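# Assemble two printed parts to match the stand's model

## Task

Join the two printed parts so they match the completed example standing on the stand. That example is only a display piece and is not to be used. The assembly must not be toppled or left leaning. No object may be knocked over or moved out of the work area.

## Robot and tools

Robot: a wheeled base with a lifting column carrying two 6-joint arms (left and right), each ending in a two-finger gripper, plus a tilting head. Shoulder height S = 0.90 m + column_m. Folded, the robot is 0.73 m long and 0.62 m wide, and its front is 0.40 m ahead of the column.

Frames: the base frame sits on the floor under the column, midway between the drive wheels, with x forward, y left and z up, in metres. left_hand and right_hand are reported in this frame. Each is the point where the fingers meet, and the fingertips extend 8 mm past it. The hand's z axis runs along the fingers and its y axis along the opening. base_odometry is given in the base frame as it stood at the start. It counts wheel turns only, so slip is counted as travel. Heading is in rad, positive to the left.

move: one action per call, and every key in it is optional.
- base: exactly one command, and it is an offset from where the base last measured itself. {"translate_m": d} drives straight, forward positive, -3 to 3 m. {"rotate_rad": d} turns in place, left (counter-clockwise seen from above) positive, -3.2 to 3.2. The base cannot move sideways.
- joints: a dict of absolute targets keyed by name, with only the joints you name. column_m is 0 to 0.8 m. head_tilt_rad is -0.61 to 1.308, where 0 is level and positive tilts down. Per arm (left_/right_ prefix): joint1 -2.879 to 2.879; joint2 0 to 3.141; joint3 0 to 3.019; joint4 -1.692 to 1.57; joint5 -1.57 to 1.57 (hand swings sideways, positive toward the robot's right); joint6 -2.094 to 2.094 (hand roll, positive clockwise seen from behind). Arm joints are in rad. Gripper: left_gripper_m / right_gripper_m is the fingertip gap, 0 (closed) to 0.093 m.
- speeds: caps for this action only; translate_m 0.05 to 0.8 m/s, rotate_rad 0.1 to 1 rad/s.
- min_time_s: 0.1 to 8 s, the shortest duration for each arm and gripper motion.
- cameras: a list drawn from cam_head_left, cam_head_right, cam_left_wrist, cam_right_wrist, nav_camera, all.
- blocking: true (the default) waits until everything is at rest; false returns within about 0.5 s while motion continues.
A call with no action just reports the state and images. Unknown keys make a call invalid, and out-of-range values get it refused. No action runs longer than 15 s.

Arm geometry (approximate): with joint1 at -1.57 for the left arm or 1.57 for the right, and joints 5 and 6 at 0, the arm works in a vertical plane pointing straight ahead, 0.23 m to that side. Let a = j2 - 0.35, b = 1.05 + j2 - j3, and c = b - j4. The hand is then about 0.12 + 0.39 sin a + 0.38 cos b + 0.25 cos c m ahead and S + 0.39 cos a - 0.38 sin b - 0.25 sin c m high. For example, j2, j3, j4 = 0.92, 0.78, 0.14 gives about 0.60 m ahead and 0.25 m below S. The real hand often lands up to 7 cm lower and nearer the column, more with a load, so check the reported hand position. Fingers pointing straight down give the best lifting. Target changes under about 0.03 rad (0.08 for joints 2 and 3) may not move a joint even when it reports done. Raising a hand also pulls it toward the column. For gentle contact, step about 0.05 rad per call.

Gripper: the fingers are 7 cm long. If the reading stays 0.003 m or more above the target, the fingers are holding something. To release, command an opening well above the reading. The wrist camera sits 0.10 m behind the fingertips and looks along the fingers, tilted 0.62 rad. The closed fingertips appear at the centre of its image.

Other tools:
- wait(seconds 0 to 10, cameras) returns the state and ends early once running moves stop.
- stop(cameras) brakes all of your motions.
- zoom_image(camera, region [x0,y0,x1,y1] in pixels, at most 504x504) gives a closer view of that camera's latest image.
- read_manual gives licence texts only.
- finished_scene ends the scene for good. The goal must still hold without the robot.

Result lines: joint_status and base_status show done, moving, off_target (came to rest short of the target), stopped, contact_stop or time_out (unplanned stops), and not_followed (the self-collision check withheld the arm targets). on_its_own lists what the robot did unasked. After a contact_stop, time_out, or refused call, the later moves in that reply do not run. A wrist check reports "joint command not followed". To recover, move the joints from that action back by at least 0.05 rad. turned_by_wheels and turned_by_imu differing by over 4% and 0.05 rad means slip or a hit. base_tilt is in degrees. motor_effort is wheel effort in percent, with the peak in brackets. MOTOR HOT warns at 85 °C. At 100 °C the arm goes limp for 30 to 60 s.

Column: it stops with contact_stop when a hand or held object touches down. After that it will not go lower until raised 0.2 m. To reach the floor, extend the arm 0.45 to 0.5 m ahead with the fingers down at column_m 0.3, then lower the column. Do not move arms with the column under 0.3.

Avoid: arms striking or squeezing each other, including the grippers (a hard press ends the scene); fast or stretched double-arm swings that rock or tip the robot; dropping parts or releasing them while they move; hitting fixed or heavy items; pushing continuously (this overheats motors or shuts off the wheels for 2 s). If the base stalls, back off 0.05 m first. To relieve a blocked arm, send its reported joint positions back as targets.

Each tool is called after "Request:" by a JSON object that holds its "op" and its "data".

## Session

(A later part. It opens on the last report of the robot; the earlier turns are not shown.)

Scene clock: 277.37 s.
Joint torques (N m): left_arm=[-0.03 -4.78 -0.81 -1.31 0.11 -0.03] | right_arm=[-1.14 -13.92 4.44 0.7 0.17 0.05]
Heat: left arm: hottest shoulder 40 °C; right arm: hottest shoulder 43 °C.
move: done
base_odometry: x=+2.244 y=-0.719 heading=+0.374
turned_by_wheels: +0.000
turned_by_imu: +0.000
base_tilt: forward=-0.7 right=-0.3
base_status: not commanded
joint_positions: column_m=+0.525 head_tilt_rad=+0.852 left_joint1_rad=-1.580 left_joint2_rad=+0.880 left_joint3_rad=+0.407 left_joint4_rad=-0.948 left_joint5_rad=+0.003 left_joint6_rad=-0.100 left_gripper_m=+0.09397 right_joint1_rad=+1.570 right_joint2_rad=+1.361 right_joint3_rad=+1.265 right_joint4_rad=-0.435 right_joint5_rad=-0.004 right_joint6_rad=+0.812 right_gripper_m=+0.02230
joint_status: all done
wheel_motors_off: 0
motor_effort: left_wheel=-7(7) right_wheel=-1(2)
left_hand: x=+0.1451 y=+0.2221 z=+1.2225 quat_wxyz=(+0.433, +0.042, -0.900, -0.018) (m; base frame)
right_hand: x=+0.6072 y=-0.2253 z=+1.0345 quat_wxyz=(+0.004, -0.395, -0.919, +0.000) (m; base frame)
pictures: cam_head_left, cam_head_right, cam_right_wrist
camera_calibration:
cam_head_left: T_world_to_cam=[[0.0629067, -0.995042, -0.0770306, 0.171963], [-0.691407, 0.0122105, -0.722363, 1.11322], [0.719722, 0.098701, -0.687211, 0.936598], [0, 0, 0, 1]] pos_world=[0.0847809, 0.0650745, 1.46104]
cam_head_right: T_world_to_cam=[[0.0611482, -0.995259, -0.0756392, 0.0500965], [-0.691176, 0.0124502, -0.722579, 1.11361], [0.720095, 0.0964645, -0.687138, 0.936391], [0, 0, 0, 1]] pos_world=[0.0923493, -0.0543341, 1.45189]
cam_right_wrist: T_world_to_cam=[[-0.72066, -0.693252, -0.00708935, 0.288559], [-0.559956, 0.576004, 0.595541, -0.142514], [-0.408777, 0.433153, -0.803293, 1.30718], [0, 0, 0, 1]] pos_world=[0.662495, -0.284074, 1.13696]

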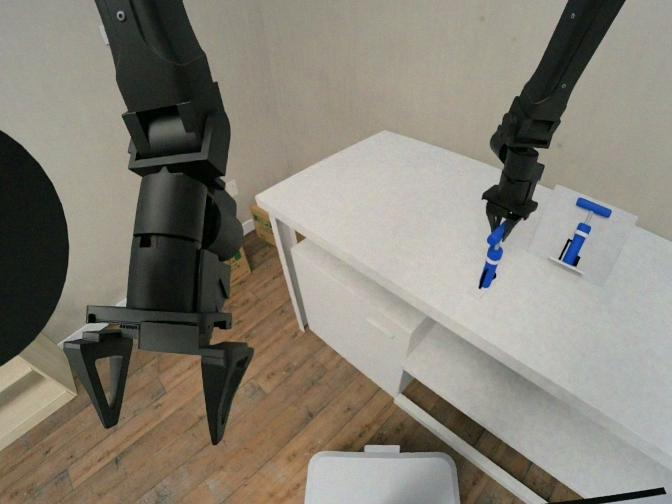

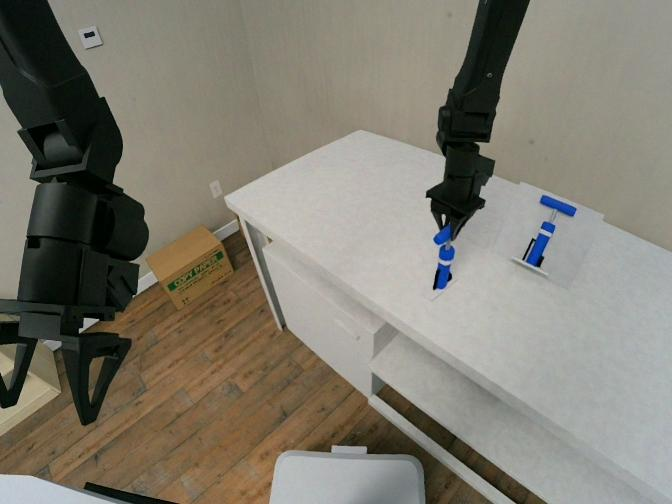

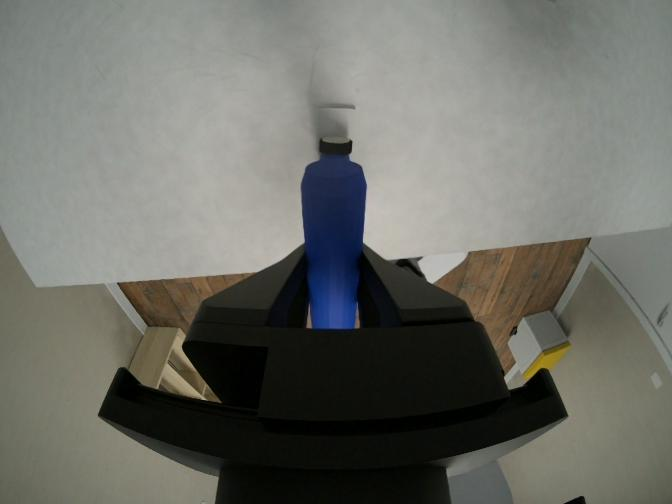

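Request:
{"op": "move", "data": {"joints": {"column_m": 0.519}, "cameras": ["cam_head_left"]}}

Request:
{"op": "zoom_image", "data": {"camera": "cam_head_left", "region": [450, 180, 630, 310]}}

Scene clock: 282.40 s.
Joint torques (N m): left_arm=[0.03 -4.72 -0.79 -1.31 0.09 -0.04] | right_arm=[-1.61 -12.63 4.51 1.26 0.29 0.07]
Heat: left arm: hottest shoulder 40 °C; right arm: hottest shoulder 44 °C.
move: done
base_odometry: x=+2.244 y=-0.719 heading=+0.374
turned_by_wheels: +0.000
turned_by_imu: +0.001
base_tilt: forward=-0.7 right=-0.5
base_status: not commanded
joint_positions: column_m=+0.519 head_tilt_rad=+0.852 left_joint1_rad=-1.580 left_joint2_rad=+0.880 left_joint3_rad=+0.407 left_joint4_rad=-0.948 left_joint5_rad=+0.003 left_joint6_rad=-0.100 left_gripper_m=+0.09397 right_joint1_rad=+1.570 right_joint2_rad=+1.350 right_joint3_rad=+1.265 right_joint4_rad=-0.446 right_joint5_rad=-0.006 right_joint6_rad=+0.812 right_gripper_m=+0.02230
joint_status: all done
wheel_motors_off: 0
motor_effort: left_wheel=-5(8) right_wheel=-2(2)
left_hand: x=+0.1451 y=+0.2221 z=+1.2165 quat_wxyz=(+0.433, +0.042, -0.900, -0.018) (m; base frame)
right_hand: x=+0.6090 y=-0.2249 z=+1.0343 quat_wxyz=(+0.004, -0.395, -0.919, -0.001) (m; base frame)
pictures: cam_head_left
camera_calibration:
cam_head_left: T_world_to_cam=[[0.0629067, -0.995042, -0.0770306, 0.171501], [-0.691407, 0.0122105, -0.722363, 1.10889], [0.719722, 0.098701, -0.687211, 0.932475], [0, 0, 0, 1]] pos_world=[0.0847809, 0.0650745, 1.45504]

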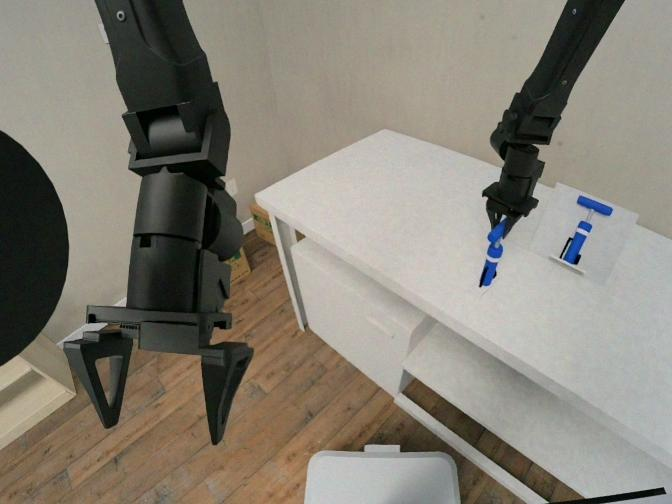

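Scaled by 2.800 from the camera's 672x504 image, which has a finer 960x720 frame.

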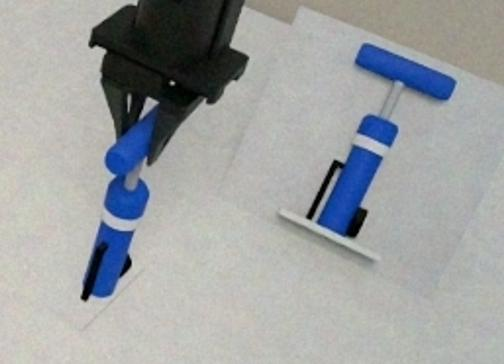

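Request:
{"op": "move", "data": {"joints": {"column_m": 0.529}}}

Request:
{"op": "move", "data": {"joints": {"right_gripper_m": 0.06}, "min_time_s": 3}}

Request:
{"op": "move", "data": {"joints": {"column_m": 0.65}, "cameras": ["cam_head_left","cam_head_right","cam_right_wrist"]}}

Request:
{"op": "zoom_image", "data": {"camera": "cam_head_left", "region": [440, 190, 620, 340]}}

Request:
{"op": "zoom_image", "data": {"camera": "cam_right_wrist", "region": [230, 50, 430, 300]}}

Scene clock: 289.83 s.
Joint torques (N m): left_arm=[-0.09 -4.72 -0.81 -1.31 0.11 -0.02] | right_arm=[-1.26 -14.04 4.53 0.91 0.16 0.11]
Heat: left arm: hottest shoulder 40 °C; right arm: hottest shoulder 42 °C.
move: done
base_odometry: x=+2.244 y=-0.719 heading=+0.374
turned_by_wheels: +0.000
turned_by_imu: +0.001
base_tilt: forward=-0.7 right=-0.4
base_status: not commanded
joint_positions: column_m=+0.529 head_tilt_rad=+0.852 left_joint1_rad=-1.580 left_joint2_rad=+0.880 left_joint3_rad=+0.407 left_joint4_rad=-0.948 left_joint5_rad=+0.003 left_joint6_rad=-0.100 left_gripper_m=+0.09397 right_joint1_rad=+1.570 right_joint2_rad=+1.366 right_joint3_rad=+1.265 right_joint4_rad=-0.441 right_joint5_rad=-0.002 right_joint6_rad=+0.812 right_gripper_m=+0.02230
joint_status: all done
wheel_motors_off: 0
motor_effort: left_wheel=-8(8) right_wheel=-1(2)
left_hand: x=+0.1451 y=+0.2221 z=+1.2264 quat_wxyz=(+0.433, +0.042, -0.900, -0.018) (m; base frame)
right_hand: x=+0.6042 y=-0.2256 z=+1.0364 quat_wxyz=(+0.008, -0.395, -0.919, +0.003) (m; base frame)
pictures: none

Scene clock: 293.10 s.
Joint torques (N m): left_arm=[-0.03 -4.84 -0.84 -1.33 0.11 -0.04] | right_arm=[-1.44 -13.92 4.41 0.94 0.15 0.05]
Heat: left arm: hottest shoulder 40 °C; right arm: hottest shoulder 43 °C.
move: done
base_odometry: x=+2.244 y=-0.719 heading=+0.374
turned_by_wheels: +0.000
turned_by_imu: +0.001
base_tilt: forward=-0.7 right=-0.4
base_status: not commanded
joint_positions: column_m=+0.529 head_tilt_rad=+0.852 left_joint1_rad=-1.580 left_joint2_rad=+0.880 left_joint3_rad=+0.407 left_joint4_rad=-0.948 left_joint5_rad=+0.003 left_joint6_rad=-0.100 left_gripper_m=+0.09397 right_joint1_rad=+1.570 right_joint2_rad=+1.366 right_joint3_rad=+1.265 right_joint4_rad=-0.441 right_joint5_rad=-0.002 right_joint6_rad=+0.812 right_gripper_m=+0.05995
joint_status: all done
wheel_motors_off: 0
motor_effort: left_wheel=-7(8) right_wheel=+0(2)
left_hand: x=+0.1451 y=+0.2221 z=+1.2264 quat_wxyz=(+0.433, +0.042, -0.900, -0.018) (m; base frame)
right_hand: x=+0.6042 y=-0.2256 z=+1.0364 quat_wxyz=(+0.008, -0.395, -0.919, +0.003) (m; base frame)
pictures: none

Scene clock: 295.27 s.
Joint torques (N m): left_arm=[-0.03 -4.6 -0.76 -1.32 0.1 -0.03] | right_arm=[-0.44 -14.27 4.44 0.9 0.15 0.02]
Heat: left arm: hottest shoulder 40 °C; right arm: hottest shoulder 42 °C.
move: done
base_odometry: x=+2.244 y=-0.719 heading=+0.374
turned_by_wheels: +0.000
turned_by_imu: +0.001
base_tilt: forward=-0.7 right=-0.4
base_status: not commanded
joint_positions: column_m=+0.650 head_tilt_rad=+0.852 left_joint1_rad=-1.580 left_joint2_rad=+0.880 left_joint3_rad=+0.407 left_joint4_rad=-0.948 left_joint5_rad=+0.003 left_joint6_rad=-0.100 left_gripper_m=+0.09397 right_joint1_rad=+1.570 right_joint2_rad=+1.368 right_joint3_rad=+1.265 right_joint4_rad=-0.441 right_joint5_rad=-0.002 right_joint6_rad=+0.812 right_gripper_m=+0.05995
joint_status: all done
wheel_motors_off: 0
motor_effort: left_wheel=-7(9) right_wheel=-2(2)
left_hand: x=+0.1451 y=+0.2221 z=+1.3474 quat_wxyz=(+0.433, +0.042, -0.900, -0.018) (m; base frame)
right_hand: x=+0.6033 y=-0.2256 z=+1.1563 quat_wxyz=(+0.009, -0.395, -0.919, +0.003) (m; base frame)
pictures: cam_head_left, cam_head_right, cam_right_wrist
camera_calibration:
cam_head_left: T_world_to_cam=[[0.0629067, -0.995042, -0.0770306, 0.181577], [-0.691407, 0.0122105, -0.722363, 1.20337], [0.719722, 0.098701, -0.687211, 1.02236], [0, 0, 0, 1]] pos_world=[0.0847809, 0.0650745, 1.58584]
cam_head_right: T_world_to_cam=[[0.0611482, -0.995259, -0.0756392, 0.0595439], [-0.691176, 0.0124502, -0.722579, 1.20386], [0.720095, 0.0964645, -0.687138, 1.02221], [0, 0, 0, 1]] pos_world=[0.0923493, -0.0543341, 1.57679]
cam_right_wrist: T_world_to_cam=[[-0.720674, -0.693268, 0.0030221, 0.274652], [-0.552641, 0.577109, 0.601277, -0.2279], [-0.41859, 0.431654, -0.799035, 1.40413], [0, 0, 0, 1]] pos_world=[0.659741, -0.284167, 1.25815]

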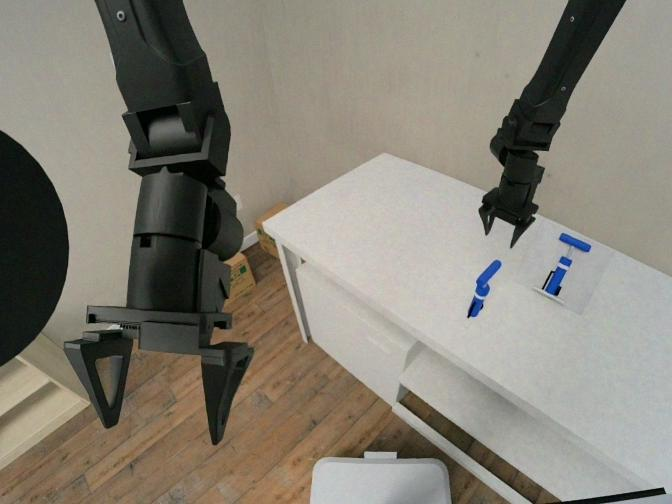

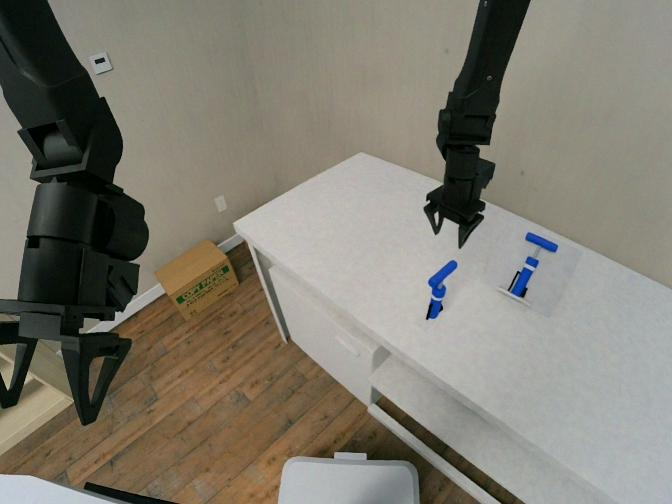

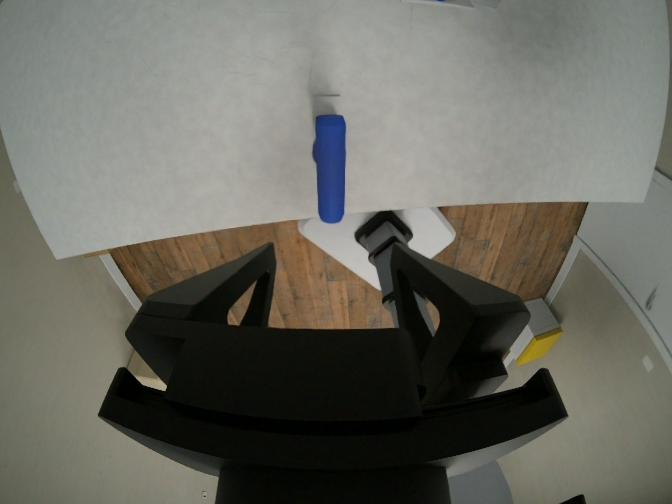

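Scaled by 2.800 from the camera's 672x504 image, which has a finer 960x720 frame.

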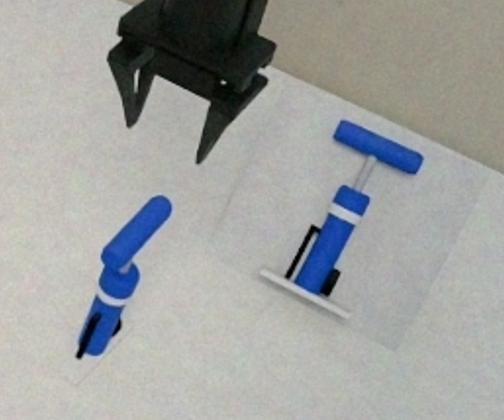

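Scaled by 2.016 from the camera's 672x504 image, which has a finer 960x720 frame.

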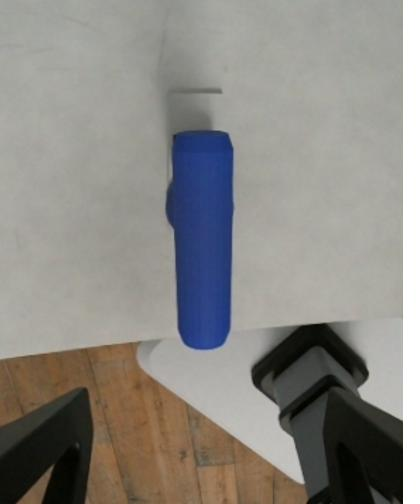

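Request:
{"op": "finished_scene", "data": {}}

The scene is finished: the task was done.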